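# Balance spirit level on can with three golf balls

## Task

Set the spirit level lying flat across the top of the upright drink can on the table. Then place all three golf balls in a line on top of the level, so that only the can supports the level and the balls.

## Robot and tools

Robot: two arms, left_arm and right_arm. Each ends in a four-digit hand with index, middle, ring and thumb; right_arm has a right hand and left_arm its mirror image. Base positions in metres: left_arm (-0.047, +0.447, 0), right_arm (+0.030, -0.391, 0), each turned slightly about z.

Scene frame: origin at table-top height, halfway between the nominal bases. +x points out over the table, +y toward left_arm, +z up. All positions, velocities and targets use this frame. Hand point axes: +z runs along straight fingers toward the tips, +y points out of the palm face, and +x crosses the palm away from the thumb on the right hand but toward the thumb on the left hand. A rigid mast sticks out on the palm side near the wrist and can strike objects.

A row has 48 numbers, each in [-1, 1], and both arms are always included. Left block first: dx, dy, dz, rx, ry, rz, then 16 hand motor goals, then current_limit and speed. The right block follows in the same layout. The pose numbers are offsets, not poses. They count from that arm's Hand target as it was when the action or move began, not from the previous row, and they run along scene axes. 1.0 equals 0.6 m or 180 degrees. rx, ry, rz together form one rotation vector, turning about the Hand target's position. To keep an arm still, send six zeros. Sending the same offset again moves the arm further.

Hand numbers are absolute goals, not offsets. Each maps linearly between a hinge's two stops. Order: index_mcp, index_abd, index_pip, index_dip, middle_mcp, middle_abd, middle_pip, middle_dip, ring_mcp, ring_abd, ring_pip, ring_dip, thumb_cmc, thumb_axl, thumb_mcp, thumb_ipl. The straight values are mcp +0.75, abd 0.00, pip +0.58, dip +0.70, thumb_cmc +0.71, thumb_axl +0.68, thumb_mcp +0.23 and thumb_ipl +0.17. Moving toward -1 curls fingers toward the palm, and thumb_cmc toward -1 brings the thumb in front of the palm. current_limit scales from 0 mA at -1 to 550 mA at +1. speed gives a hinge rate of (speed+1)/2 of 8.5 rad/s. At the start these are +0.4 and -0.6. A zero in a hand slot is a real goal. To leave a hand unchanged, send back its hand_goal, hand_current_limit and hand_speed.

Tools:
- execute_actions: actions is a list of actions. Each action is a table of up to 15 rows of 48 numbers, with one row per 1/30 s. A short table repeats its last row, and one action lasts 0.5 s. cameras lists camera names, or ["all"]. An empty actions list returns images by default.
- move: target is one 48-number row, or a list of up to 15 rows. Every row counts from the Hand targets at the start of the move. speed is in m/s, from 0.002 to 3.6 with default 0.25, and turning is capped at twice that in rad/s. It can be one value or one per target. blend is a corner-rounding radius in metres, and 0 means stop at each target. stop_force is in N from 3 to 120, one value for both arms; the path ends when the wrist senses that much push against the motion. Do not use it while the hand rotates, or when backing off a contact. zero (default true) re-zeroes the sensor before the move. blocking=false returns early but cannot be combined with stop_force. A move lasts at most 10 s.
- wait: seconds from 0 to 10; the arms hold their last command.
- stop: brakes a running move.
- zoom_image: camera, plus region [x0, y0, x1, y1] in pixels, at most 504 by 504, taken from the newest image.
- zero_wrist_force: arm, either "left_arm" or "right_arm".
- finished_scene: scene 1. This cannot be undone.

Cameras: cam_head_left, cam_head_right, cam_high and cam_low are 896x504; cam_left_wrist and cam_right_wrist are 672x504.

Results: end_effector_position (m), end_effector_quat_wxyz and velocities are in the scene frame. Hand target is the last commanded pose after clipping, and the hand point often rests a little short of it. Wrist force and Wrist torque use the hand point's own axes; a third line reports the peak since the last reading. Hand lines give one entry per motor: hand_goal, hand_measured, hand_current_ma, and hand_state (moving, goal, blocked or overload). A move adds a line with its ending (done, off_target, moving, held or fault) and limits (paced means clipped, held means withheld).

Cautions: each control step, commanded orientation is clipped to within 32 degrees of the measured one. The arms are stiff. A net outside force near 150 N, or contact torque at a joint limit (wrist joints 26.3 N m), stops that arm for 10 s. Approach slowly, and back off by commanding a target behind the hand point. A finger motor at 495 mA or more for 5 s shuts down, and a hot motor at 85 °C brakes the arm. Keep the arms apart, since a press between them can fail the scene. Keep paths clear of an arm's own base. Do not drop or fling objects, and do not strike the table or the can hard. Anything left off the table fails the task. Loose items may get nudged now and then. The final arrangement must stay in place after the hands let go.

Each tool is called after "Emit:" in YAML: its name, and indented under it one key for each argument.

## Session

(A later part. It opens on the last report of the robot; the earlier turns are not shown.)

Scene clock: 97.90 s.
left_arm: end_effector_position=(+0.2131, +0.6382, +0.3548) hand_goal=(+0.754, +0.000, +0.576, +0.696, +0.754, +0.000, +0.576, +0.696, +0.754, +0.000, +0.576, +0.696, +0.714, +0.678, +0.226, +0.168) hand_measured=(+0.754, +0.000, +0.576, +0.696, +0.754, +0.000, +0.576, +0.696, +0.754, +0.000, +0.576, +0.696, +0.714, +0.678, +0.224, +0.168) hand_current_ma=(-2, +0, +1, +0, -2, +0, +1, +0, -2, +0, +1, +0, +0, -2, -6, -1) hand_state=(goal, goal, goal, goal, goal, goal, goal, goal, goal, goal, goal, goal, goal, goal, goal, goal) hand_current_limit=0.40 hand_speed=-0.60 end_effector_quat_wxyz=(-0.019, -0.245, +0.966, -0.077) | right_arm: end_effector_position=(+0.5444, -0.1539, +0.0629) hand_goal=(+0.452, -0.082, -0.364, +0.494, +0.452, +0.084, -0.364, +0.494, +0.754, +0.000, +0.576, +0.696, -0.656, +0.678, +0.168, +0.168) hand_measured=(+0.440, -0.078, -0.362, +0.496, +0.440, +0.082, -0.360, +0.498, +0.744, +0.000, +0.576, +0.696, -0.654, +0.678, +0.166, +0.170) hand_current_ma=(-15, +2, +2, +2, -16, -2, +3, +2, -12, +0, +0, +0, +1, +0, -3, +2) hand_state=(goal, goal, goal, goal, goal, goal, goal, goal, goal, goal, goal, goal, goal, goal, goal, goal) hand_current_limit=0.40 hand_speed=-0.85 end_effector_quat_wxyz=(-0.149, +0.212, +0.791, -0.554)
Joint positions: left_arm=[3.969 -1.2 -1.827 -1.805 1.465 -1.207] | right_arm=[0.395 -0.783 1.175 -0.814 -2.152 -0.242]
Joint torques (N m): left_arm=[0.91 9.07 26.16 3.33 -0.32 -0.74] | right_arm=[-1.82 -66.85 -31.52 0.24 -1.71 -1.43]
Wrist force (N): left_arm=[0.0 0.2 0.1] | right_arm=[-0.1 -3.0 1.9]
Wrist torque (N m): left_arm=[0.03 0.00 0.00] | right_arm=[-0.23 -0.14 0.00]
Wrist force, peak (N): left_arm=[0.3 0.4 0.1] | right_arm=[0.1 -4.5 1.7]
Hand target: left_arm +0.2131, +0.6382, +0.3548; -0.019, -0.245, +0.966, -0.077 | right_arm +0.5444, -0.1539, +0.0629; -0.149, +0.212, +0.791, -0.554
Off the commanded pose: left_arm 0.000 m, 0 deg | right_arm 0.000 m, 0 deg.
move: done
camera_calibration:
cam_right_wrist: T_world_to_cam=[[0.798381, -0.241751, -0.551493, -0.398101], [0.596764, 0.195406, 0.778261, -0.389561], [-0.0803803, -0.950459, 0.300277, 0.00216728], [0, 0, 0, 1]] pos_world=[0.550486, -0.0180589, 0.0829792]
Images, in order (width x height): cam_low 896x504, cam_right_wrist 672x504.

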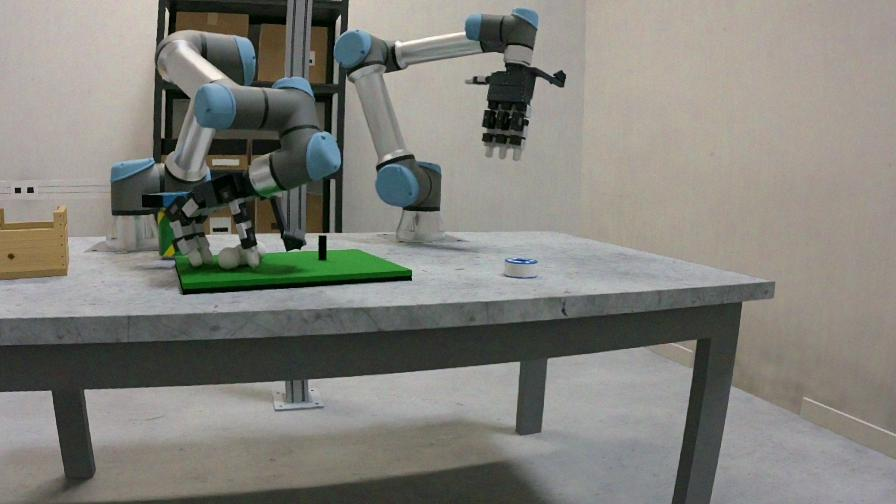

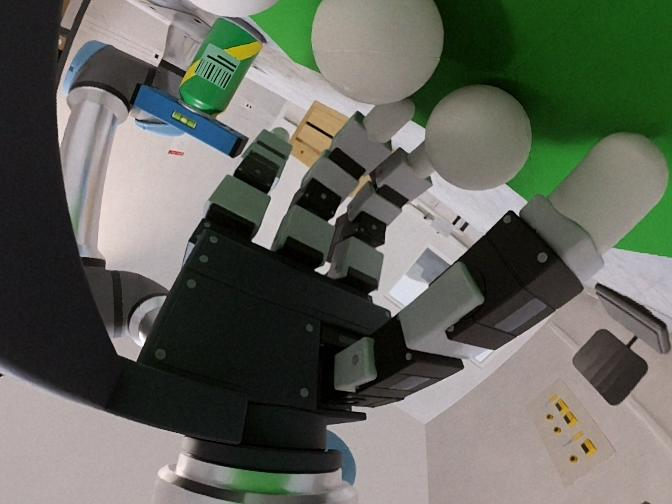

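Emit:
execute_actions:
  actions:
    - [[0,0,0,0,0,0,0.754,0,0.576,0.696,0.754,0,0.576,0.696,0.754,0,0.576,0.696,0.714,0.678,0.226,0.168,0.4,-0.6,0,0,0,0,0,0,0.2192,-0.083,-0.364,0.494,0.2192,0.083,-0.364,0.494,0.754,0,0.576,0.696,-0.656,0.678,0.0169,0.168,0.4,-0.9]]
    - [[0,0,0,0,0,0,0.754,0,0.576,0.696,0.754,0,0.576,0.696,0.754,0,0.576,0.696,0.714,0.678,0.226,0.168,0.4,-0.6,0,0,0,0,0,0,0.2192,-0.083,-0.364,0.494,0.2192,0.083,-0.364,0.494,0.754,0,0.576,0.696,-0.656,0.678,0.0169,0.168,0.4,-0.9]]
    - [[0,0,0,0,0,0,0.754,0,0.576,0.696,0.754,0,0.576,0.696,0.754,0,0.576,0.696,0.714,0.678,0.226,0.168,0.4,-0.6,0,0,0,0,0,0,0.1233,-0.083,-0.364,0.494,0.1233,0.083,-0.364,0.494,0.754,0,0.576,0.696,-0.656,0.678,-0.1011,0.168,0.4,-0.95]]
    - [[0,0,0,0,0,0,0.754,0,0.576,0.696,0.754,0,0.576,0.696,0.754,0,0.576,0.696,0.714,0.678,0.226,0.168,0.4,-0.6,0,0,0,0,0,0,0.1233,-0.083,-0.364,0.494,0.1233,0.083,-0.364,0.494,0.754,0,0.576,0.696,-0.656,0.678,-0.1011,0.168,0.4,-0.95]]
  cameras: ["cam_right_wrist","cam_low"]

Emit:
zoom_image:
  camera: "cam_low"
  region: [130, 170, 330, 310]

Scene clock: 101.27 s.
left_arm: end_effector_position=(+0.2131, +0.6382, +0.3548) hand_goal=(+0.754, +0.000, +0.576, +0.696, +0.754, +0.000, +0.576, +0.696, +0.754, +0.000, +0.576, +0.696, +0.714, +0.678, +0.226, +0.168) hand_measured=(+0.754, +0.000, +0.576, +0.696, +0.754, +0.000, +0.576, +0.696, +0.754, +0.000, +0.576, +0.696, +0.714, +0.678, +0.224, +0.168) hand_current_ma=(-2, +0, +1, +0, -2, +0, +1, +0, -2, +0, +1, +0, +0, -2, -6, -1) hand_state=(goal, goal, goal, goal, goal, goal, goal, goal, goal, goal, goal, goal, goal, goal, goal, goal) hand_current_limit=0.40 hand_speed=-0.60 end_effector_quat_wxyz=(-0.019, -0.245, +0.966, -0.077) | right_arm: end_effector_position=(+0.5444, -0.1539, +0.0629) hand_goal=(+0.124, -0.082, -0.364, +0.494, +0.124, +0.084, -0.364, +0.494, +0.754, +0.000, +0.576, +0.696, -0.656, +0.678, -0.102, +0.168) hand_measured=(+0.158, -0.078, -0.354, +0.496, +0.186, +0.080, -0.346, +0.498, +0.744, +0.000, +0.576, +0.696, -0.650, +0.678, -0.004, +0.190) hand_current_ma=(+72, +2, +11, +2, +166, -2, +26, +4, -12, +0, +0, +0, +6, +0, +385, +52) hand_state=(blocked, goal, goal, goal, blocked, goal, goal, goal, goal, goal, goal, goal, goal, goal, blocked, blocked) hand_current_limit=0.40 hand_speed=-0.95 end_effector_quat_wxyz=(-0.149, +0.212, +0.791, -0.554)
Joint positions: left_arm=[3.969 -1.2 -1.827 -1.805 1.465 -1.207] | right_arm=[0.395 -0.783 1.175 -0.814 -2.152 -0.242]
Joint torques (N m): left_arm=[1.37 9.2 26.18 3.3 -0.33 -0.75] | right_arm=[7.59 -66.2 -30.18 -0.97 0.15 1.17]
Wrist force (N): left_arm=[0.0 0.1 0.0] | right_arm=[-0.2 -4.6 1.3]
Wrist torque (N m): left_arm=[0.01 0.00 0.00] | right_arm=[-0.33 -0.14 -0.01]
Wrist force, peak (N): left_arm=[-0.2 0.4 0.2] | right_arm=[0.1 -4.7 1.4]
Hand target: left_arm +0.2131, +0.6382, +0.3548; -0.019, -0.245, +0.966, -0.077 | right_arm +0.5444, -0.1539, +0.0629; -0.149, +0.212, +0.791, -0.554
Off the commanded pose: left_arm 0.000 m, 0 deg | right_arm 0.000 m, 0 deg.
camera_calibration:
cam_right_wrist: T_world_to_cam=[[0.798381, -0.241751, -0.551493, -0.398101], [0.596764, 0.195406, 0.778261, -0.389561], [-0.0803803, -0.950459, 0.300277, 0.00216728], [0, 0, 0, 1]] pos_world=[0.550486, -0.0180589, 0.0829792]
Images, in order (width x height): cam_low 896x504, cam_right_wrist 672x504.

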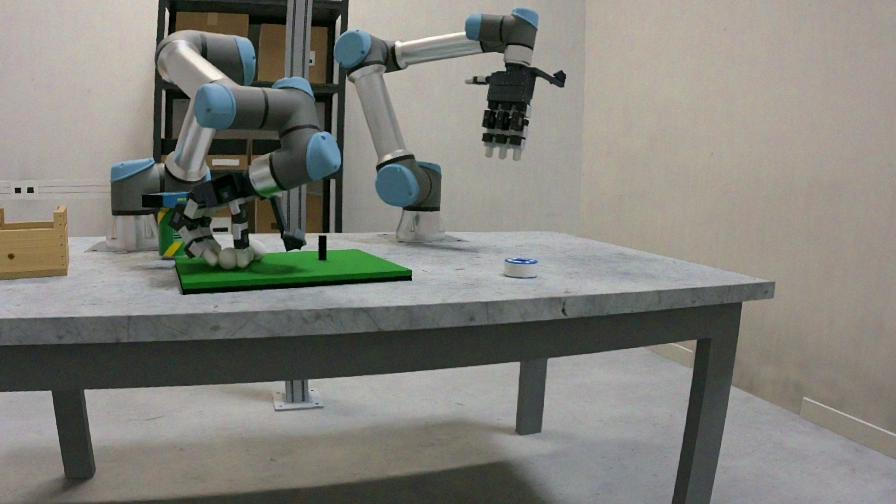

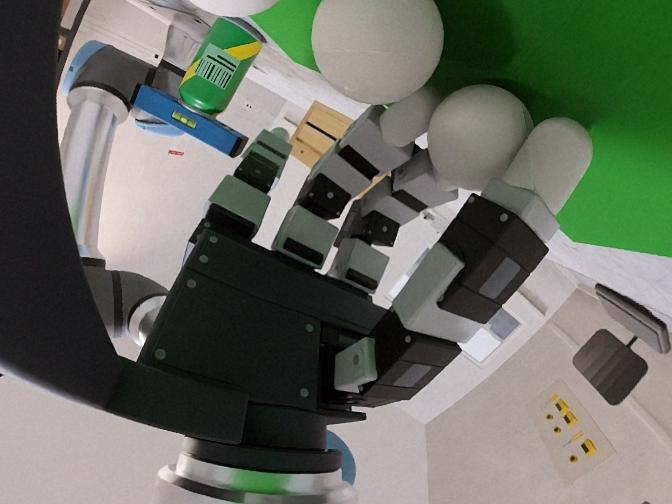

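Scaled by 2.520.

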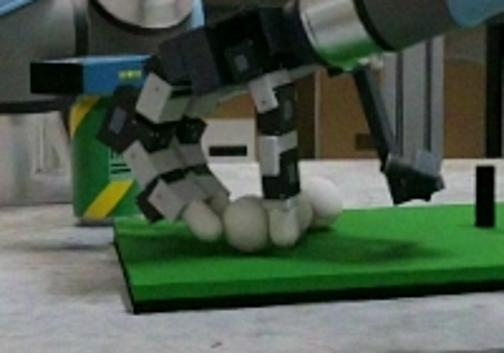

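Emit:
move:
  target: [0,0,0,0,0,0, 0.754,0,0.576,0.696,0.754,0,0.576,0.696,0.754,0,0.576,0.696,0.714,0.678,0.226,0.168,0.4,-0.6, 0,0,0.04,0,0,0, 0.1233,-0.083,-0.364,0.494,0.1233,0.083,-0.364,0.494,0.754,0,0.576,0.696,-0.656,0.678,-0.1011,0.168,0.4,-0.95]
  speed: 0.03
  cameras: ["cam_right_wrist","cam_low"]

Emit:
zoom_image:
  camera: "cam_low"
  region: [130, 150, 330, 290]

Emit:
zoom_image:
  camera: "cam_right_wrist"
  region: [352, 0, 672, 240]

Scene clock: 102.93 s.
left_arm: end_effector_position=(+0.2131, +0.6382, +0.3548) hand_goal=(+0.754, +0.000, +0.576, +0.696, +0.754, +0.000, +0.576, +0.696, +0.754, +0.000, +0.576, +0.696, +0.714, +0.678, +0.226, +0.168) hand_measured=(+0.754, +0.000, +0.576, +0.696, +0.754, +0.000, +0.576, +0.696, +0.754, +0.000, +0.576, +0.696, +0.714, +0.678, +0.224, +0.168) hand_current_ma=(-2, +0, +1, +0, -2, +0, +1, +0, -2, +0, +1, +0, +0, -2, -6, -1) hand_state=(goal, goal, goal, goal, goal, goal, goal, goal, goal, goal, goal, goal, goal, goal, goal, goal) hand_current_limit=0.40 hand_speed=-0.60 end_effector_quat_wxyz=(-0.019, -0.245, +0.966, -0.077) | right_arm: end_effector_position=(+0.5444, -0.1539, +0.0872) hand_goal=(+0.124, -0.082, -0.364, +0.494, +0.124, +0.084, -0.364, +0.494, +0.754, +0.000, +0.576, +0.696, -0.656, +0.678, -0.102, +0.168) hand_measured=(+0.158, -0.078, -0.350, +0.500, +0.186, +0.080, -0.342, +0.502, +0.744, +0.000, +0.576, +0.696, -0.650, +0.678, -0.008, +0.190) hand_current_ma=(+72, +2, +19, +5, +166, -3, +37, +8, -12, +0, +0, +0, +6, +0, +385, +55) hand_state=(blocked, goal, goal, goal, blocked, goal, blocked, goal, goal, goal, goal, goal, goal, goal, blocked, blocked) hand_current_limit=0.40 hand_speed=-0.95 end_effector_quat_wxyz=(-0.149, +0.212, +0.791, -0.554) end_effector_velocity=(+0.001, +0.000, -0.001) end_effector_angular_velocity=(+0.002, -0.004, +0.000)
Joint positions: left_arm=[3.969 -1.2 -1.827 -1.805 1.465 -1.207] | right_arm=[0.395 -0.805 1.15 -0.766 -2.152 -0.242]
Joint velocities: left_arm=[within noise] | right_arm=[0 0 0 -0.005 0 0]
Joint torques (N m): left_arm=[1.23 8.83 26.84 3.33 -0.34 -0.88] | right_arm=[7.7 -45.03 -12 -1.52 -0.34 1.3]
Wrist force (N): left_arm=[0.0 0.0 -0.2] | right_arm=[0.0 -2.8 2.2]
Wrist torque (N m): left_arm=[0.01 0.00 0.00] | right_arm=[-0.24 -0.14 0.02]
Wrist force, peak (N): left_arm=[0.3 0.3 0.1] | right_arm=[-0.2 -4.6 1.4]
Hand target: left_arm +0.2131, +0.6382, +0.3548; -0.019, -0.245, +0.966, -0.077 | right_arm +0.5444, -0.1539, +0.0869; -0.149, +0.212, +0.791, -0.554
Off the commanded pose: left_arm 0.000 m, 0 deg | right_arm 0.000 m, 0 deg.
move: done
camera_calibration:
cam_right_wrist: T_world_to_cam=[[0.798526, -0.241726, -0.551294, -0.38488], [0.596556, 0.195334, 0.778438, -0.408438], [-0.0804822, -0.95048, 0.300183, -0.0050555], [0, 0, 0, 1]] pos_world=[0.550586, -0.0180588, 0.107279]
Images, in order (width x height): cam_low 896x504, cam_right_wrist 672x504.

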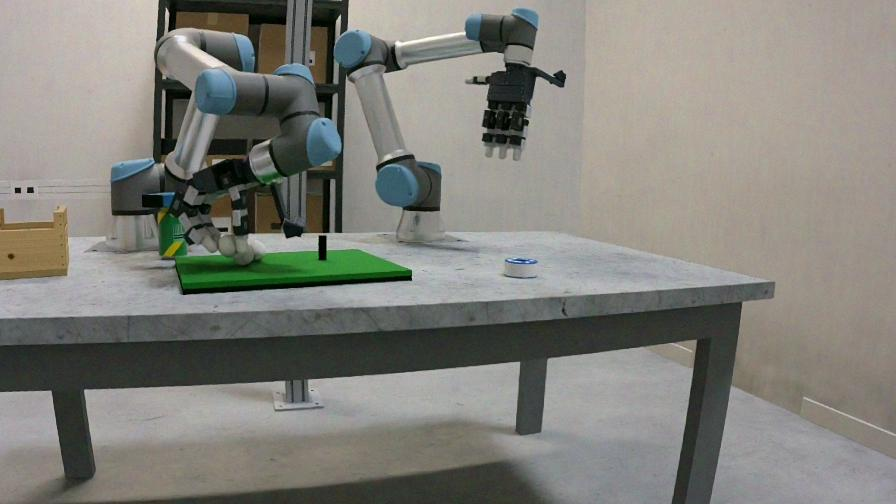

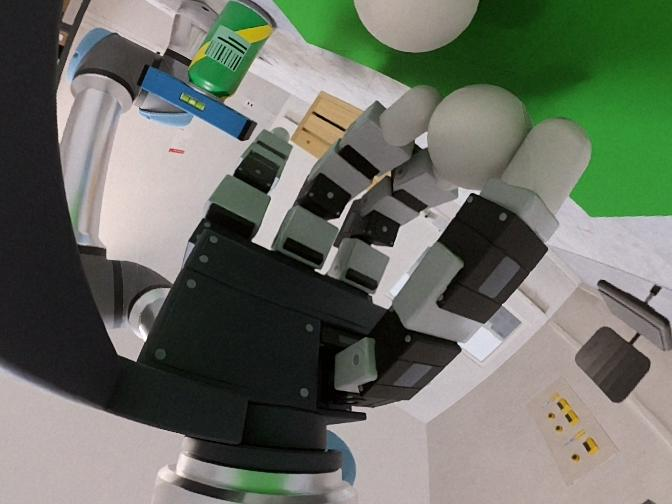

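Scaled by 2.520.

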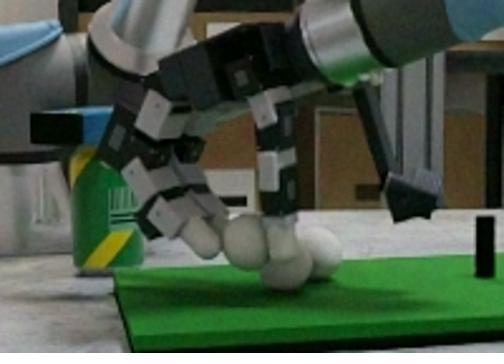

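Scaled by 1.575 from the camera's 672x504 image, which has a finer 960x720 frame.

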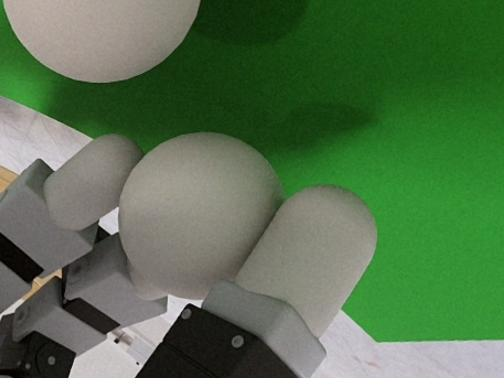

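Emit:
move:
  target:
    - [0,0,0,0,0,0, 0.754,0,0.576,0.696,0.754,0,0.576,0.696,0.754,0,0.576,0.696,0.714,0.678,0.226,0.168,0.4,-0.6, 0,0,0.2,0,0,0, 0.1233,-0.083,-0.364,0.494,0.1233,0.083,-0.364,0.494,0.754,0,0.576,0.696,-0.656,0.678,-0.1011,0.168,0.4,-0.95]
    - [0,0,0,0,0,0, 0.754,0,0.576,0.696,0.754,0,0.576,0.696,0.754,0,0.576,0.696,0.714,0.678,0.226,0.168,0.4,-0.6, -0.4842,-0.2248,0.2718,0,0,0, 0.1233,-0.083,-0.364,0.494,0.1233,0.083,-0.364,0.494,0.754,0,0.576,0.696,-0.656,0.678,-0.1011,0.168,0.4,-0.95]
    - [0,0,0,0,0,0, 0.754,0,0.576,0.696,0.754,0,0.576,0.696,0.754,0,0.576,0.696,0.714,0.678,0.226,0.168,0.4,-0.6, -0.4842,-0.2248,0.205,0,0,0, 0.1233,-0.083,-0.364,0.494,0.1233,0.083,-0.364,0.494,0.754,0,0.576,0.696,-0.656,0.678,-0.1011,0.168,0.4,-0.95]
  speed: [0.12,0.2,0.08]
  blend: [0.06,0.02,0]
  cameras: ["cam_right_wrist","cam_low","cam_high"]

Emit:
zoom_image:
  camera: "cam_low"
  region: [90, 130, 290, 270]

Emit:
zoom_image:
  camera: "cam_right_wrist"
  region: [352, 0, 672, 240]

Emit:
zoom_image:
  camera: "cam_high"
  region: [430, 110, 530, 190]

Scene clock: 108.07 s.
left_arm: end_effector_position=(+0.2131, +0.6382, +0.3548) hand_goal=(+0.754, +0.000, +0.576, +0.696, +0.754, +0.000, +0.576, +0.696, +0.754, +0.000, +0.576, +0.696, +0.714, +0.678, +0.226, +0.168) hand_measured=(+0.754, +0.000, +0.576, +0.696, +0.754, +0.000, +0.576, +0.696, +0.754, +0.000, +0.576, +0.696, +0.714, +0.678, +0.224, +0.168) hand_current_ma=(-2, +0, +1, +0, -2, +0, +1, +0, -2, +0, +1, +0, +0, -2, -6, -1) hand_state=(goal, goal, goal, goal, goal, goal, goal, goal, goal, goal, goal, goal, goal, goal, goal, goal) hand_current_limit=0.40 hand_speed=-0.60 end_effector_quat_wxyz=(-0.019, -0.245, +0.966, -0.077) | right_arm: end_effector_position=(+0.2538, -0.2888, +0.2099) hand_goal=(+0.124, -0.082, -0.364, +0.494, +0.124, +0.084, -0.364, +0.494, +0.754, +0.000, +0.576, +0.696, -0.656, +0.678, -0.102, +0.168) hand_measured=(+0.158, -0.078, -0.350, +0.500, +0.186, +0.080, -0.342, +0.502, +0.744, +0.000, +0.576, +0.696, -0.650, +0.678, -0.008, +0.190) hand_current_ma=(+72, +2, +19, +5, +166, -3, +38, +9, -12, +0, +0, +0, +6, +0, +385, +55) hand_state=(blocked, goal, goal, goal, blocked, goal, blocked, goal, goal, goal, goal, goal, goal, goal, blocked, blocked) hand_current_limit=0.40 hand_speed=-0.95 end_effector_quat_wxyz=(-0.149, +0.212, +0.791, -0.554)
Joint positions: left_arm=[3.969 -1.2 -1.827 -1.805 1.465 -1.207] | right_arm=[0.384 -1.64 1.971 -0.755 -2.163 -0.248]
Joint torques (N m): left_arm=[0.87 9.42 26.79 3.35 -0.45 -0.81] | right_arm=[0.4 -30.16 -30.64 0.77 -1 -2.12]
Wrist force (N): left_arm=[0.1 0.2 0.1] | right_arm=[0.2 -2.7 1.9]
Wrist torque (N m): left_arm=[0.01 0.00 0.00] | right_arm=[-0.18 -0.16 0.04]
Wrist force, peak (N): left_arm=[0.0 0.5 -0.1] | right_arm=[0.9 -3.9 2.6]
Hand target: left_arm +0.2131, +0.6382, +0.3548; -0.019, -0.245, +0.966, -0.077 | right_arm +0.2539, -0.2888, +0.2099; -0.149, +0.212, +0.791, -0.554
Off the commanded pose: left_arm 0.000 m, 0 deg | right_arm 0.000 m, 0 deg.
move: done
camera_calibration:
cam_right_wrist: T_world_to_cam=[[0.798232, -0.241828, -0.551675, -0.1177], [0.596977, 0.195552, 0.77806, -0.304155], [-0.080276, -0.95041, 0.300461, -0.193573], [0, 0, 0, 1]] pos_world=[0.259986, -0.152959, 0.22988]
Images, in order (width x height): cam_high 896x504, cam_low 896x504, cam_right_wrist 672x504.

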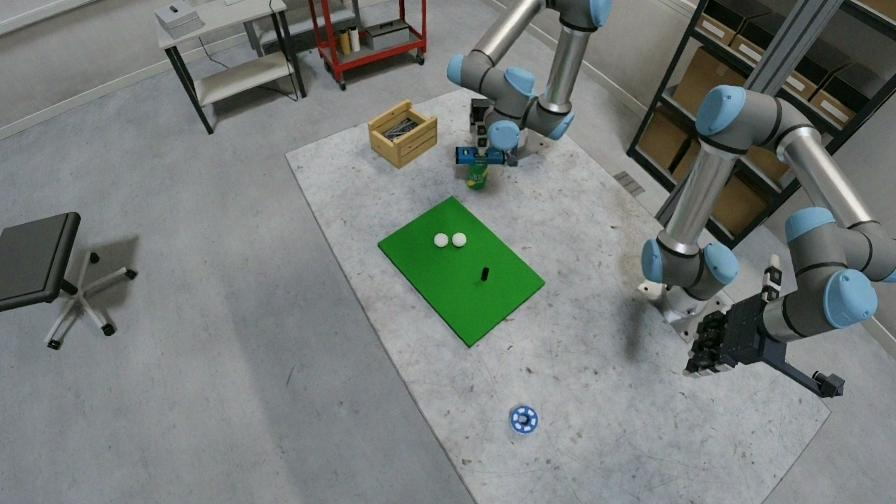

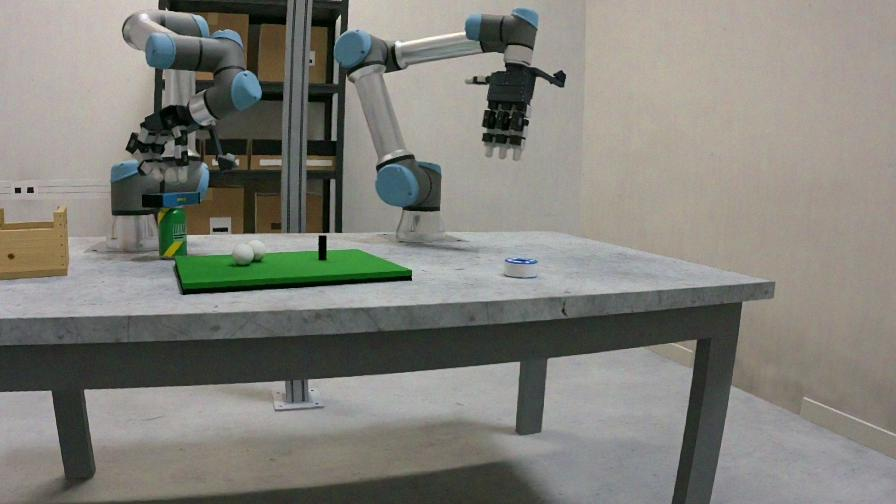

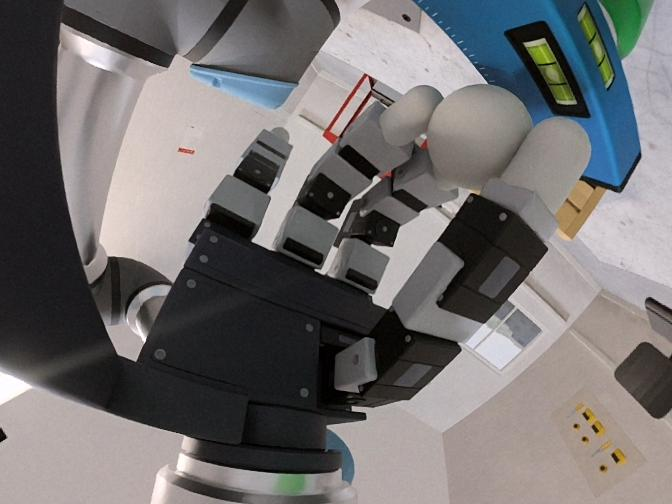

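Scaled by 2.520.

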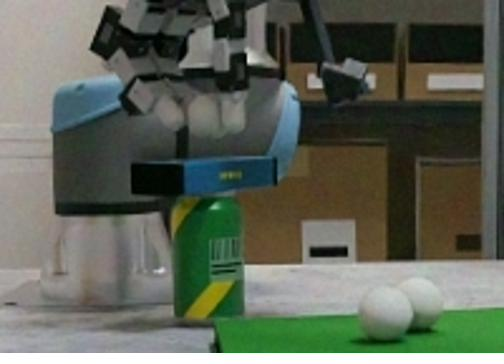

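Scaled by 1.575 from the camera's 672x504 image, which has a finer 960x720 frame.

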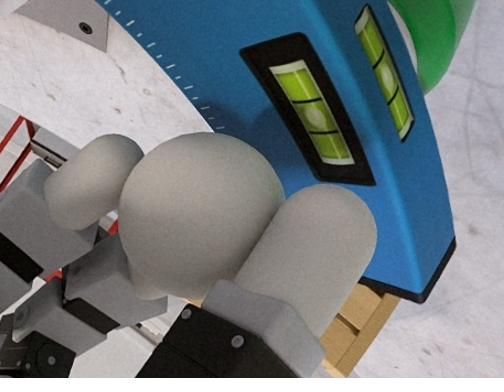

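Scaled by 5.040.

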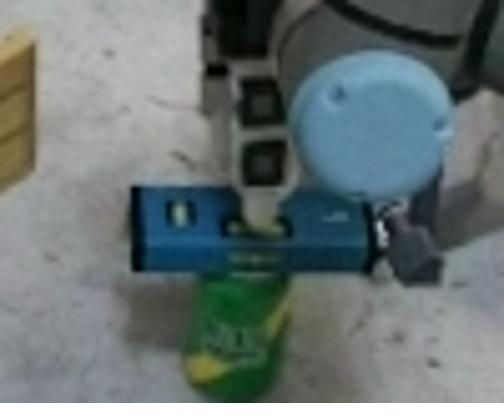

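Emit:
zoom_image:
  camera: "cam_right_wrist"
  region: [500, 0, 660, 240]

Emit:
zoom_image:
  camera: "cam_high"
  region: [450, 140, 510, 190]

Scaled by 2.100 from the camera's 672x504 image, which has a finer 960x720 frame.

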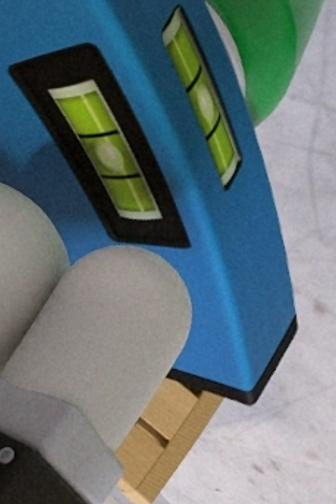

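Scaled by 8.400.

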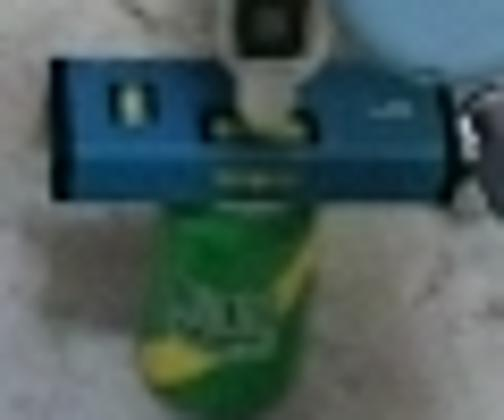

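Emit:
move:
  target: [0,0,0,0,0,0, 0.754,0,0.576,0.696,0.754,0,0.576,0.696,0.754,0,0.576,0.696,0.714,0.678,0.226,0.168,0.4,-0.6, 0.0115,-0.0067,-0.01,0,0,0, 0.1233,-0.083,-0.364,0.494,0.1233,0.083,-0.364,0.494,0.754,0,0.576,0.696,-0.656,0.678,-0.1011,0.168,0.4,-0.95]
  speed: 0.05

Emit:
move:
  target: [0,0,0,0,0,0, 0.754,0,0.576,0.696,0.754,0,0.576,0.696,0.754,0,0.576,0.696,0.714,0.678,0.226,0.168,0.4,-0.6, 0,0,-0.035,0,0,0, 0.1233,-0.083,-0.364,0.494,0.1233,0.083,-0.364,0.494,0.754,0,0.576,0.696,-0.656,0.678,-0.1011,0.168,0.4,-0.95]
  speed: 0.01
  stop_force: 3
  cameras: ["cam_right_wrist","cam_low"]

Emit:
zoom_image:
  camera: "cam_low"
  region: [110, 150, 250, 270]

Scene clock: 114.17 s.
left_arm: end_effector_position=(+0.2131, +0.6382, +0.3548) hand_goal=(+0.754, +0.000, +0.576, +0.696, +0.754, +0.000, +0.576, +0.696, +0.754, +0.000, +0.576, +0.696, +0.714, +0.678, +0.226, +0.168) hand_measured=(+0.754, +0.000, +0.576, +0.696, +0.754, +0.000, +0.576, +0.696, +0.754, +0.000, +0.576, +0.696, +0.714, +0.678, +0.224, +0.168) hand_current_ma=(-2, +0, +1, +0, -2, +0, +1, +0, -2, +0, +1, +0, +0, -2, -6, -1) hand_state=(goal, goal, goal, goal, goal, goal, goal, goal, goal, goal, goal, goal, goal, goal, goal, goal) hand_current_limit=0.40 hand_speed=-0.60 end_effector_quat_wxyz=(-0.019, -0.245, +0.966, -0.077) | right_arm: end_effector_position=(+0.2608, -0.2929, +0.2038) hand_goal=(+0.124, -0.082, -0.364, +0.494, +0.124, +0.084, -0.364, +0.494, +0.754, +0.000, +0.576, +0.696, -0.656, +0.678, -0.102, +0.168) hand_measured=(+0.158, -0.078, -0.350, +0.500, +0.186, +0.080, -0.342, +0.502, +0.744, +0.000, +0.576, +0.696, -0.650, +0.678, -0.008, +0.190) hand_current_ma=(+72, +2, +19, +5, +166, -3, +38, +9, -12, +0, +0, +0, +6, +0, +385, +55) hand_state=(blocked, goal, goal, goal, blocked, goal, blocked, goal, goal, goal, goal, goal, goal, goal, blocked, blocked) hand_current_limit=0.40 hand_speed=-0.95 end_effector_quat_wxyz=(-0.149, +0.212, +0.791, -0.554)
Joint positions: left_arm=[3.969 -1.2 -1.827 -1.805 1.465 -1.207] | right_arm=[0.367 -1.629 1.978 -0.777 -2.178 -0.256]
Joint torques (N m): left_arm=[0.76 9.06 26.72 3.34 -0.45 -0.87] | right_arm=[9.18 -23.93 -16.77 2.08 0.37 0.09]
Wrist force (N): left_arm=[0.0 0.0 0.0] | right_arm=[0.1 -2.5 1.8]
Wrist torque (N m): left_arm=[0.01 0.00 0.01] | right_arm=[-0.14 -0.14 0.04]
Wrist force, peak (N): left_arm=[0.2 0.3 0.3] | right_arm=[0.3 -2.8 1.9]
Hand target: left_arm +0.2131, +0.6382, +0.3548; -0.019, -0.245, +0.966, -0.077 | right_arm +0.2608, -0.2928, +0.2039; -0.149, +0.212, +0.791, -0.554
Off the commanded pose: left_arm 0.000 m, 0 deg | right_arm 0.000 m, 0 deg.
move: done

Scene clock: 116.30 s.
left_arm: end_effector_position=(+0.2131, +0.6382, +0.3548) hand_goal=(+0.754, +0.000, +0.576, +0.696, +0.754, +0.000, +0.576, +0.696, +0.754, +0.000, +0.576, +0.696, +0.714, +0.678, +0.226, +0.168) hand_measured=(+0.754, +0.000, +0.576, +0.696, +0.754, +0.000, +0.576, +0.696, +0.754, +0.000, +0.576, +0.696, +0.714, +0.678, +0.224, +0.168) hand_current_ma=(-2, +0, +1, +0, -2, +0, +1, +0, -2, +0, +1, +0, +0, -2, -6, -1) hand_state=(goal, goal, goal, goal, goal, goal, goal, goal, goal, goal, goal, goal, goal, goal, goal, goal) hand_current_limit=0.40 hand_speed=-0.60 end_effector_quat_wxyz=(-0.019, -0.245, +0.966, -0.077) | right_arm: end_effector_position=(+0.2608, -0.2928, +0.1929) hand_goal=(+0.124, -0.082, -0.364, +0.494, +0.124, +0.084, -0.364, +0.494, +0.754, +0.000, +0.576, +0.696, -0.656, +0.678, -0.102, +0.168) hand_measured=(+0.158, -0.078, -0.350, +0.498, +0.184, +0.078, -0.342, +0.502, +0.744, +0.000, +0.576, +0.696, -0.650, +0.678, -0.008, +0.192) hand_current_ma=(+72, +2, +17, +4, +163, -4, +37, +8, -12, +0, +0, +0, +7, +0, +385, +60) hand_state=(blocked, goal, goal, goal, blocked, goal, blocked, goal, goal, goal, goal, goal, goal, goal, blocked, blocked) hand_current_limit=0.40 hand_speed=-0.95 end_effector_quat_wxyz=(-0.149, +0.212, +0.791, -0.554)
Joint positions: left_arm=[3.969 -1.2 -1.827 -1.805 1.465 -1.207] | right_arm=[0.367 -1.619 1.998 -0.808 -2.178 -0.256]
Joint torques (N m): left_arm=[0.86 9.73 26.64 3.3 -0.4 -0.79] | right_arm=[7.33 -30.33 -31.42 1.2 1.65 1.11]
Wrist force (N): left_arm=[0.1 0.2 0.0] | right_arm=[0.1 -2.9 1.7]
Wrist torque (N m): left_arm=[0.03 -0.01 0.01] | right_arm=[-0.18 -0.14 0.02]
Wrist force, peak (N): left_arm=[0.0 0.3 0.3] | right_arm=[-0.1 -8.8 -0.4]
Hand target: left_arm +0.2131, +0.6382, +0.3548; -0.019, -0.245, +0.966, -0.077 | right_arm +0.2608, -0.2928, +0.1929; -0.149, +0.212, +0.791, -0.554 (not the last commanded pose)
Off the commanded pose: left_arm 0.000 m, 0 deg | right_arm 0.010 m, 0 deg.
move: contact (right_arm)
camera_calibration:
cam_right_wrist: T_world_to_cam=[[0.798381, -0.241751, -0.551493, -0.13362], [0.596764, 0.195406, 0.778261, -0.294273], [-0.0803803, -0.950459, 0.300277, -0.191653], [0, 0, 0, 1]] pos_world=[0.266886, -0.156959, 0.212879]
Images, in order (width x height): cam_low 896x504, cam_right_wrist 672x504.

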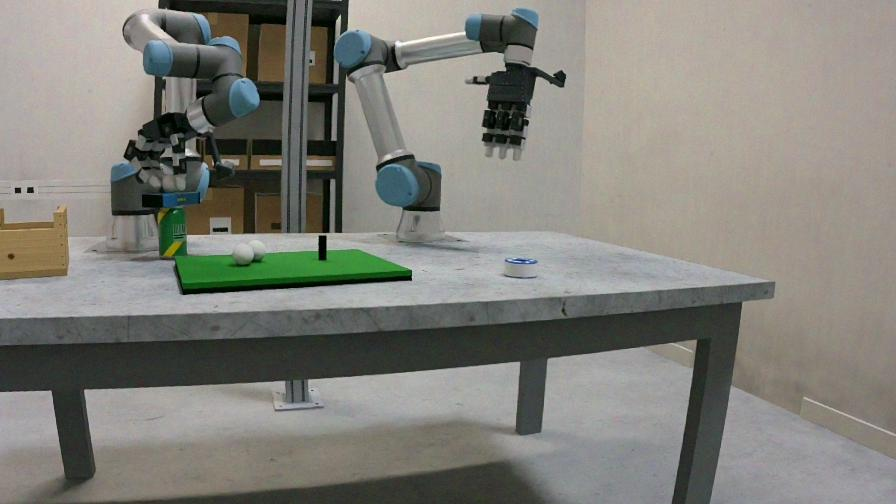

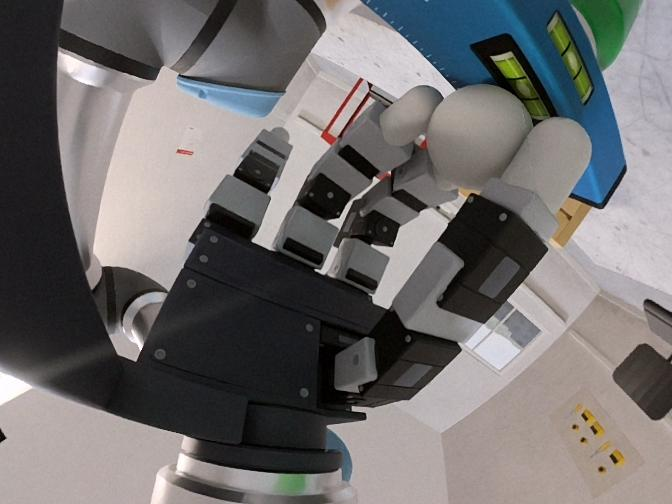

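Scaled by 3.600.

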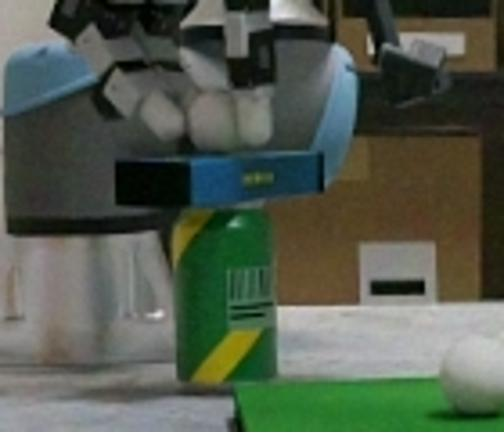

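Emit:
execute_actions:
  actions:
    - [[0,0,0,0,0,0,0.754,0,0.576,0.696,0.754,0,0.576,0.696,0.754,0,0.576,0.696,0.714,0.678,0.226,0.168,0.4,-0.6,0,0,0,0,0,0,0.139,-0.083,-0.364,0.494,0.139,0.083,-0.364,0.494,0.754,0,0.576,0.696,-0.656,0.678,-0.0778,0.168,0.4,-0.97]]
    - [[0,0,0,0,0,0,0.754,0,0.576,0.696,0.754,0,0.576,0.696,0.754,0,0.576,0.696,0.714,0.678,0.226,0.168,0.4,-0.6,0,0,0,0,0,0,0.155,-0.083,-0.364,0.494,0.155,0.083,-0.364,0.494,0.754,0,0.576,0.696,-0.656,0.678,-0.0545,0.168,0.4,-0.97]]
    - [[0,0,0,0,0,0,0.754,0,0.576,0.696,0.754,0,0.576,0.696,0.754,0,0.576,0.696,0.714,0.678,0.226,0.168,0.4,-0.6,0,0,0,0,0,0,0.170,-0.083,-0.364,0.494,0.170,0.083,-0.364,0.494,0.754,0,0.576,0.696,-0.656,0.678,-0.0312,0.168,0.4,-0.97]]
    - [[0,0,0,0,0,0,0.754,0,0.576,0.696,0.754,0,0.576,0.696,0.754,0,0.576,0.696,0.714,0.678,0.226,0.168,0.4,-0.6,0,0,0,0,0,0,0.186,-0.083,-0.364,0.494,0.186,0.083,-0.364,0.494,0.754,0,0.576,0.696,-0.656,0.678,-0.008,0.168,0.4,-0.97]]
  cameras: ["cam_right_wrist"]

Emit:
zoom_image:
  camera: "cam_right_wrist"
  region: [352, 0, 672, 240]

Scene clock: 119.17 s.
left_arm: end_effector_position=(+0.2131, +0.6382, +0.3548) hand_goal=(+0.754, +0.000, +0.576, +0.696, +0.754, +0.000, +0.576, +0.696, +0.754, +0.000, +0.576, +0.696, +0.714, +0.678, +0.226, +0.168) hand_measured=(+0.754, +0.000, +0.576, +0.696, +0.754, +0.000, +0.576, +0.696, +0.754, +0.000, +0.576, +0.696, +0.714, +0.678, +0.224, +0.168) hand_current_ma=(-2, +0, +1, +0, -2, +0, +1, +0, -2, +0, +1, +0, +0, -2, -6, -1) hand_state=(goal, goal, goal, goal, goal, goal, goal, goal, goal, goal, goal, goal, goal, goal, goal, goal) hand_current_limit=0.40 hand_speed=-0.60 end_effector_quat_wxyz=(-0.019, -0.245, +0.966, -0.077) | right_arm: end_effector_position=(+0.2608, -0.2928, +0.1929) hand_goal=(+0.186, -0.082, -0.364, +0.494, +0.186, +0.084, -0.364, +0.494, +0.754, +0.000, +0.576, +0.696, -0.656, +0.678, -0.008, +0.168) hand_measured=(+0.178, -0.078, -0.360, +0.496, +0.194, +0.078, -0.342, +0.502, +0.744, +0.000, +0.576, +0.696, -0.646, +0.678, -0.002, +0.180) hand_current_ma=(-10, +2, +4, +2, +11, -5, +34, +8, -12, +0, +0, +0, +11, +0, +8, +21) hand_state=(goal, goal, goal, goal, goal, goal, blocked, goal, goal, goal, goal, goal, goal, goal, goal, goal) hand_current_limit=0.40 hand_speed=-0.97 end_effector_quat_wxyz=(-0.149, +0.212, +0.791, -0.554)
Joint positions: left_arm=[3.969 -1.2 -1.827 -1.805 1.465 -1.207] | right_arm=[0.367 -1.619 1.998 -0.808 -2.178 -0.256]
Joint torques (N m): left_arm=[0.68 9.49 26.8 3.29 -0.45 -0.94] | right_arm=[3.06 -29.96 -30.58 -0.93 1.42 -1.79]
Wrist force (N): left_arm=[0.0 0.3 0.2] | right_arm=[0.3 -3.2 1.6]
Wrist torque (N m): left_arm=[0.02 0.01 0.00] | right_arm=[-0.18 -0.15 0.04]
Wrist force, peak (N): left_arm=[0.1 0.5 0.3] | right_arm=[0.3 -3.8 1.5]
Hand target: left_arm +0.2131, +0.6382, +0.3548; -0.019, -0.245, +0.966, -0.077 | right_arm +0.2608, -0.2928, +0.1929; -0.149, +0.212, +0.791, -0.554
Off the commanded pose: left_arm 0.000 m, 0 deg | right_arm 0.000 m, 0 deg.
camera_calibration:
cam_right_wrist: T_world_to_cam=[[0.798381, -0.241751, -0.551493, -0.13362], [0.596764, 0.195406, 0.778261, -0.294273], [-0.0803803, -0.950459, 0.300277, -0.191653], [0, 0, 0, 1]] pos_world=[0.266886, -0.156959, 0.212879]
Images, in order (width x height): cam_right_wrist 672x504.

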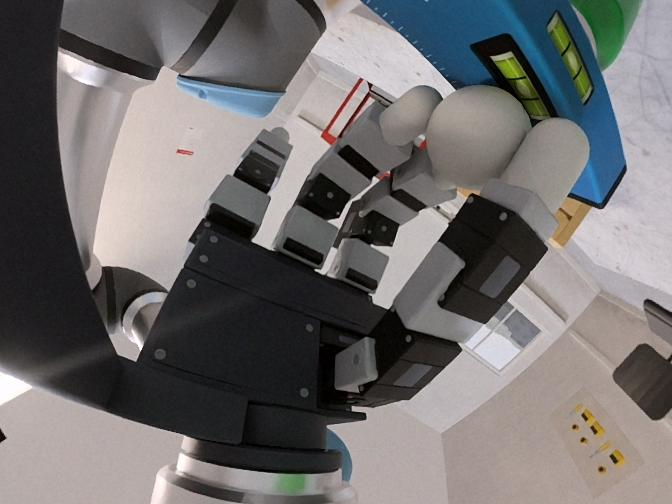

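Scaled by 1.575 from the camera's 672x504 image, which has a finer 960x720 frame.

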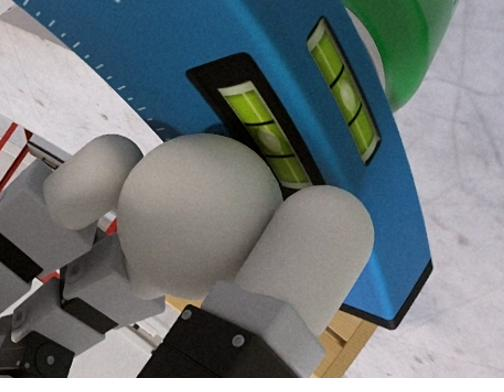

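Emit:
execute_actions:
  actions:
    - [[0,0,0,0,0,0,0.754,0,0.576,0.696,0.754,0,0.576,0.696,0.754,0,0.576,0.696,0.714,0.678,0.226,0.168,0.4,-0.6,0,0,0,0,0,0,0.195,-0.083,-0.364,0.494,0.195,0.083,-0.352,0.494,0.754,0,0.576,0.696,-0.656,0.678,0.003,0.168,0.4,-0.99]]
    - [[0,0,0,0,0,0,0.754,0,0.576,0.696,0.754,0,0.576,0.696,0.754,0,0.576,0.696,0.714,0.678,0.226,0.168,0.4,-0.6,0,0,0,0,0,0,0.207,-0.083,-0.364,0.494,0.207,0.083,-0.342,0.494,0.754,0,0.576,0.696,-0.656,0.678,0.015,0.168,0.4,-0.99]]
    - [[0,0,0,0,0,0,0.754,0,0.576,0.696,0.754,0,0.576,0.696,0.754,0,0.576,0.696,0.714,0.678,0.226,0.168,0.4,-0.6,0,0,0,0,0,0,0.225,-0.083,-0.364,0.494,0.225,0.083,-0.342,0.494,0.754,0,0.576,0.696,-0.656,0.678,0.030,0.168,0.4,-0.98]]
  cameras: ["cam_right_wrist"]

Emit:
zoom_image:
  camera: "cam_right_wrist"
  region: [352, 0, 672, 240]

Scene clock: 121.40 s.
left_arm: end_effector_position=(+0.2131, +0.6382, +0.3548) hand_goal=(+0.754, +0.000, +0.576, +0.696, +0.754, +0.000, +0.576, +0.696, +0.754, +0.000, +0.576, +0.696, +0.714, +0.678, +0.226, +0.168) hand_measured=(+0.754, +0.000, +0.576, +0.696, +0.754, +0.000, +0.576, +0.696, +0.754, +0.000, +0.576, +0.696, +0.714, +0.678, +0.224, +0.168) hand_current_ma=(-2, +0, +1, +0, -2, +0, +1, +0, -2, +0, +1, +0, +0, -2, -6, -1) hand_state=(goal, goal, goal, goal, goal, goal, goal, goal, goal, goal, goal, goal, goal, goal, goal, goal) hand_current_limit=0.40 hand_speed=-0.60 end_effector_quat_wxyz=(-0.019, -0.245, +0.966, -0.077) | right_arm: end_effector_position=(+0.2608, -0.2928, +0.1929) hand_goal=(+0.226, -0.082, -0.364, +0.494, +0.226, +0.084, -0.342, +0.494, +0.754, +0.000, +0.576, +0.696, -0.656, +0.678, +0.030, +0.168) hand_measured=(+0.216, -0.078, -0.360, +0.496, +0.216, +0.080, -0.342, +0.498, +0.744, +0.000, +0.576, +0.696, -0.652, +0.678, +0.028, +0.170) hand_current_ma=(-12, +2, +4, +2, -13, -2, +0, +2, -12, +0, +0, +0, +3, +0, -2, +2) hand_state=(goal, goal, goal, goal, goal, goal, goal, goal, goal, goal, goal, goal, goal, goal, goal, goal) hand_current_limit=0.40 hand_speed=-0.98 end_effector_quat_wxyz=(-0.149, +0.212, +0.791, -0.554)
Joint positions: left_arm=[3.969 -1.2 -1.827 -1.805 1.465 -1.207] | right_arm=[0.367 -1.619 1.998 -0.808 -2.178 -0.256]
Joint torques (N m): left_arm=[1.09 9.77 26.3 3.41 -0.39 -0.84] | right_arm=[0.33 -28.58 -29.68 -1.01 1.2 -1.78]
Wrist force (N): left_arm=[0.0 0.1 0.0] | right_arm=[0.1 -3.1 1.6]
Wrist torque (N m): left_arm=[0.01 0.00 0.00] | right_arm=[-0.18 -0.14 0.03]
Wrist force, peak (N): left_arm=[0.0 0.4 0.1] | right_arm=[0.0 -3.4 1.6]
Hand target: left_arm +0.2131, +0.6382, +0.3548; -0.019, -0.245, +0.966, -0.077 | right_arm +0.2608, -0.2928, +0.1929; -0.149, +0.212, +0.791, -0.554
Off the commanded pose: left_arm 0.000 m, 0 deg | right_arm 0.000 m, 0 deg.
camera_calibration:
cam_right_wrist: T_world_to_cam=[[0.798381, -0.241751, -0.551493, -0.13362], [0.596764, 0.195406, 0.778261, -0.294273], [-0.0803803, -0.950459, 0.300277, -0.191653], [0, 0, 0, 1]] pos_world=[0.266886, -0.156959, 0.212879]
Images, in order (width x height): cam_right_wrist 672x504.

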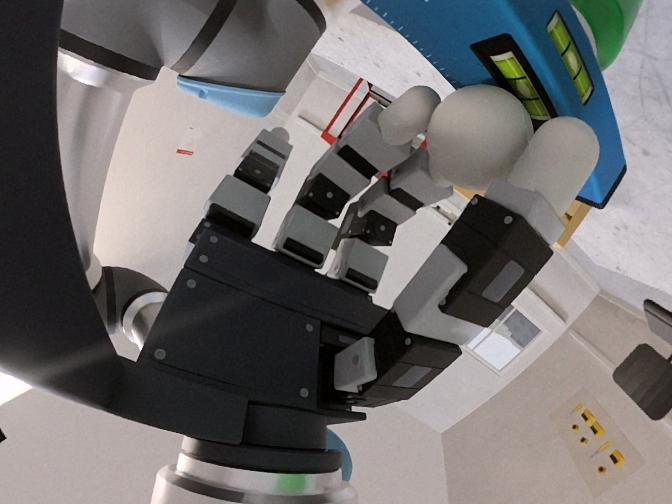

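Scaled by 1.575 from the camera's 672x504 image, which has a finer 960x720 frame.

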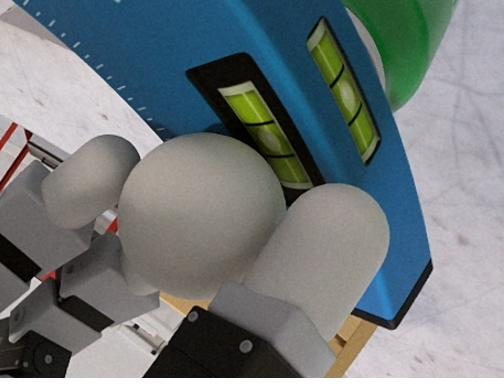

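Emit:
wait:
  seconds: 0.7
  cameras: ["cam_right_wrist"]

Emit:
zoom_image:
  camera: "cam_right_wrist"
  region: [352, 0, 672, 240]

Scene clock: 122.33 s.
left_arm: end_effector_position=(+0.2131, +0.6382, +0.3548) hand_goal=(+0.754, +0.000, +0.576, +0.696, +0.754, +0.000, +0.576, +0.696, +0.754, +0.000, +0.576, +0.696, +0.714, +0.678, +0.226, +0.168) hand_measured=(+0.754, +0.000, +0.576, +0.696, +0.754, +0.000, +0.576, +0.696, +0.754, +0.000, +0.576, +0.696, +0.714, +0.678, +0.224, +0.168) hand_current_ma=(-2, +0, +1, +0, -2, +0, +1, +0, -2, +0, +1, +0, +0, -2, -6, -1) hand_state=(goal, goal, goal, goal, goal, goal, goal, goal, goal, goal, goal, goal, goal, goal, goal, goal) hand_current_limit=0.40 hand_speed=-0.60 end_effector_quat_wxyz=(-0.019, -0.245, +0.966, -0.077) | right_arm: end_effector_position=(+0.2608, -0.2928, +0.1929) hand_goal=(+0.226, -0.082, -0.364, +0.494, +0.226, +0.084, -0.342, +0.494, +0.754, +0.000, +0.576, +0.696, -0.656, +0.678, +0.030, +0.168) hand_measured=(+0.216, -0.078, -0.360, +0.496, +0.216, +0.080, -0.342, +0.498, +0.744, +0.000, +0.576, +0.696, -0.652, +0.678, +0.028, +0.170) hand_current_ma=(-12, +2, +4, +2, -13, -2, +0, +2, -12, +0, +0, +0, +3, +0, -2, +2) hand_state=(goal, goal, goal, goal, goal, goal, goal, goal, goal, goal, goal, goal, goal, goal, goal, goal) hand_current_limit=0.40 hand_speed=-0.98 end_effector_quat_wxyz=(-0.149, +0.212, +0.791, -0.554)
Joint positions: left_arm=[3.969 -1.2 -1.827 -1.805 1.465 -1.207] | right_arm=[0.367 -1.619 1.998 -0.808 -2.178 -0.256]
Joint torques (N m): left_arm=[0.89 9.27 27.23 3.3 -0.36 -0.94] | right_arm=[-0.79 -28.36 -28.3 -1.03 1.28 -1.71]
Wrist force (N): left_arm=[0.2 0.2 -0.1] | right_arm=[0.2 -3.0 1.6]
Wrist torque (N m): left_arm=[0.04 -0.02 0.01] | right_arm=[-0.17 -0.15 0.04]
Wrist force, peak (N): left_arm=[0.0 0.4 0.4] | right_arm=[0.1 -3.3 1.8]
Hand target: left_arm +0.2131, +0.6382, +0.3548; -0.019, -0.245, +0.966, -0.077 | right_arm +0.2608, -0.2928, +0.1929; -0.149, +0.212, +0.791, -0.554
Off the commanded pose: left_arm 0.000 m, 0 deg | right_arm 0.000 m, 0 deg.
wait: 0.70 s; at rest from the start
camera_calibration:
cam_right_wrist: T_world_to_cam=[[0.798381, -0.241751, -0.551493, -0.13362], [0.596764, 0.195406, 0.778261, -0.294273], [-0.0803803, -0.950459, 0.300277, -0.191653], [0, 0, 0, 1]] pos_world=[0.266886, -0.156959, 0.212879]
Images, in order (width x height): cam_right_wrist 672x504.

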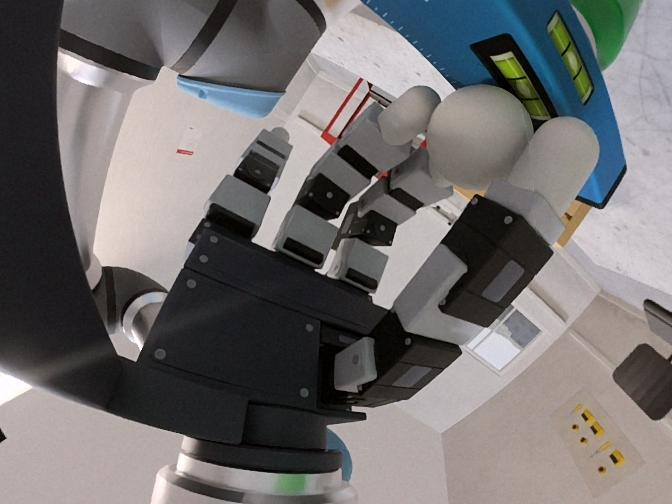

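Scaled by 1.575 from the camera's 672x504 image, which has a finer 960x720 frame.

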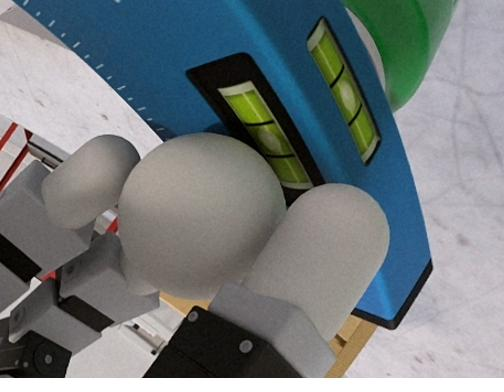

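Emit:
execute_actions:
  actions:
    - [[0,0,0,0,0,0,0.754,0,0.576,0.696,0.754,0,0.576,0.696,0.754,0,0.576,0.696,0.714,0.678,0.226,0.168,0.4,-0.6,0,0,0,0,0,0,0.340,-0.083,-0.364,0.494,0.340,0.083,-0.364,0.494,0.754,0,0.576,0.696,-0.656,0.678,0.0885,0.168,0.4,-0.95]]
    - [[0,0,0,0,0,0,0.754,0,0.576,0.696,0.754,0,0.576,0.696,0.754,0,0.576,0.696,0.714,0.678,0.226,0.168,0.4,-0.6,0,0,0,0,0,0,0.452,-0.083,-0.364,0.494,0.452,0.083,-0.364,0.494,0.754,0,0.576,0.696,-0.656,0.678,0.1685,0.168,0.4,-0.93]]
  cameras: ["cam_right_wrist"]

Emit:
zoom_image:
  camera: "cam_right_wrist"
  region: [352, 0, 672, 240]

Scene clock: 124.23 s.
left_arm: end_effector_position=(+0.2131, +0.6382, +0.3548) hand_goal=(+0.754, +0.000, +0.576, +0.696, +0.754, +0.000, +0.576, +0.696, +0.754, +0.000, +0.576, +0.696, +0.714, +0.678, +0.226, +0.168) hand_measured=(+0.754, +0.000, +0.576, +0.696, +0.754, +0.000, +0.576, +0.696, +0.754, +0.000, +0.576, +0.696, +0.714, +0.678, +0.224, +0.168) hand_current_ma=(-2, +0, +1, +0, -2, +0, +1, +0, -2, +0, +1, +0, +0, -2, -6, -1) hand_state=(goal, goal, goal, goal, goal, goal, goal, goal, goal, goal, goal, goal, goal, goal, goal, goal) hand_current_limit=0.40 hand_speed=-0.60 end_effector_quat_wxyz=(-0.019, -0.245, +0.966, -0.077) | right_arm: end_effector_position=(+0.2608, -0.2928, +0.1929) hand_goal=(+0.452, -0.082, -0.364, +0.494, +0.452, +0.084, -0.364, +0.494, +0.754, +0.000, +0.576, +0.696, -0.656, +0.678, +0.168, +0.168) hand_measured=(+0.438, -0.078, -0.360, +0.496, +0.438, +0.080, -0.360, +0.498, +0.744, +0.000, +0.576, +0.696, -0.652, +0.678, +0.164, +0.170) hand_current_ma=(-20, +2, +3, +2, -21, -2, +4, +2, -12, +0, +0, +0, +3, +0, -5, +2) hand_state=(goal, goal, goal, goal, goal, goal, goal, goal, goal, goal, goal, goal, goal, goal, goal, goal) hand_current_limit=0.40 hand_speed=-0.93 end_effector_quat_wxyz=(-0.149, +0.212, +0.791, -0.554)
Joint positions: left_arm=[3.969 -1.2 -1.827 -1.805 1.465 -1.207] | right_arm=[0.367 -1.619 1.998 -0.808 -2.178 -0.256]
Joint torques (N m): left_arm=[1.18 9.62 26.43 3.27 -0.39 -0.91] | right_arm=[-3.39 -26.62 -27.8 -0.91 1.18 -1.69]
Wrist force (N): left_arm=[0.0 0.3 0.0] | right_arm=[0.1 -3.0 1.5]
Wrist torque (N m): left_arm=[0.04 0.00 0.00] | right_arm=[-0.19 -0.13 0.03]
Wrist force, peak (N): left_arm=[0.0 0.4 0.1] | right_arm=[0.2 -3.2 1.9]
Hand target: left_arm +0.2131, +0.6382, +0.3548; -0.019, -0.245, +0.966, -0.077 | right_arm +0.2608, -0.2928, +0.1929; -0.149, +0.212, +0.791, -0.554
Off the commanded pose: left_arm 0.000 m, 0 deg | right_arm 0.000 m, 0 deg.
camera_calibration:
cam_right_wrist: T_world_to_cam=[[0.798381, -0.241751, -0.551493, -0.13362], [0.596764, 0.195406, 0.778261, -0.294273], [-0.0803803, -0.950459, 0.300277, -0.191653], [0, 0, 0, 1]] pos_world=[0.266886, -0.156959, 0.212879]
Images, in order (width x height): cam_right_wrist 672x504.

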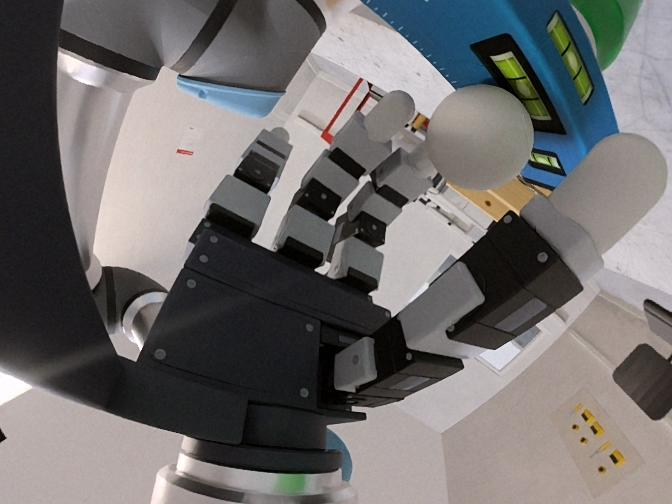

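Scaled by 1.575 from the camera's 672x504 image, which has a finer 960x720 frame.

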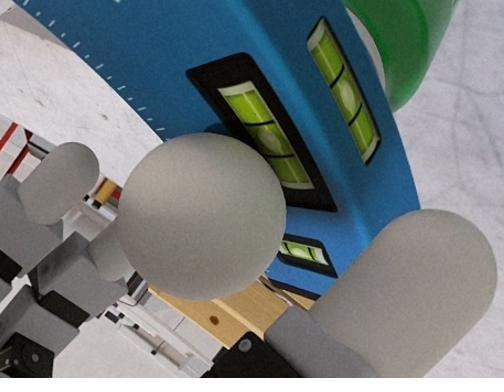

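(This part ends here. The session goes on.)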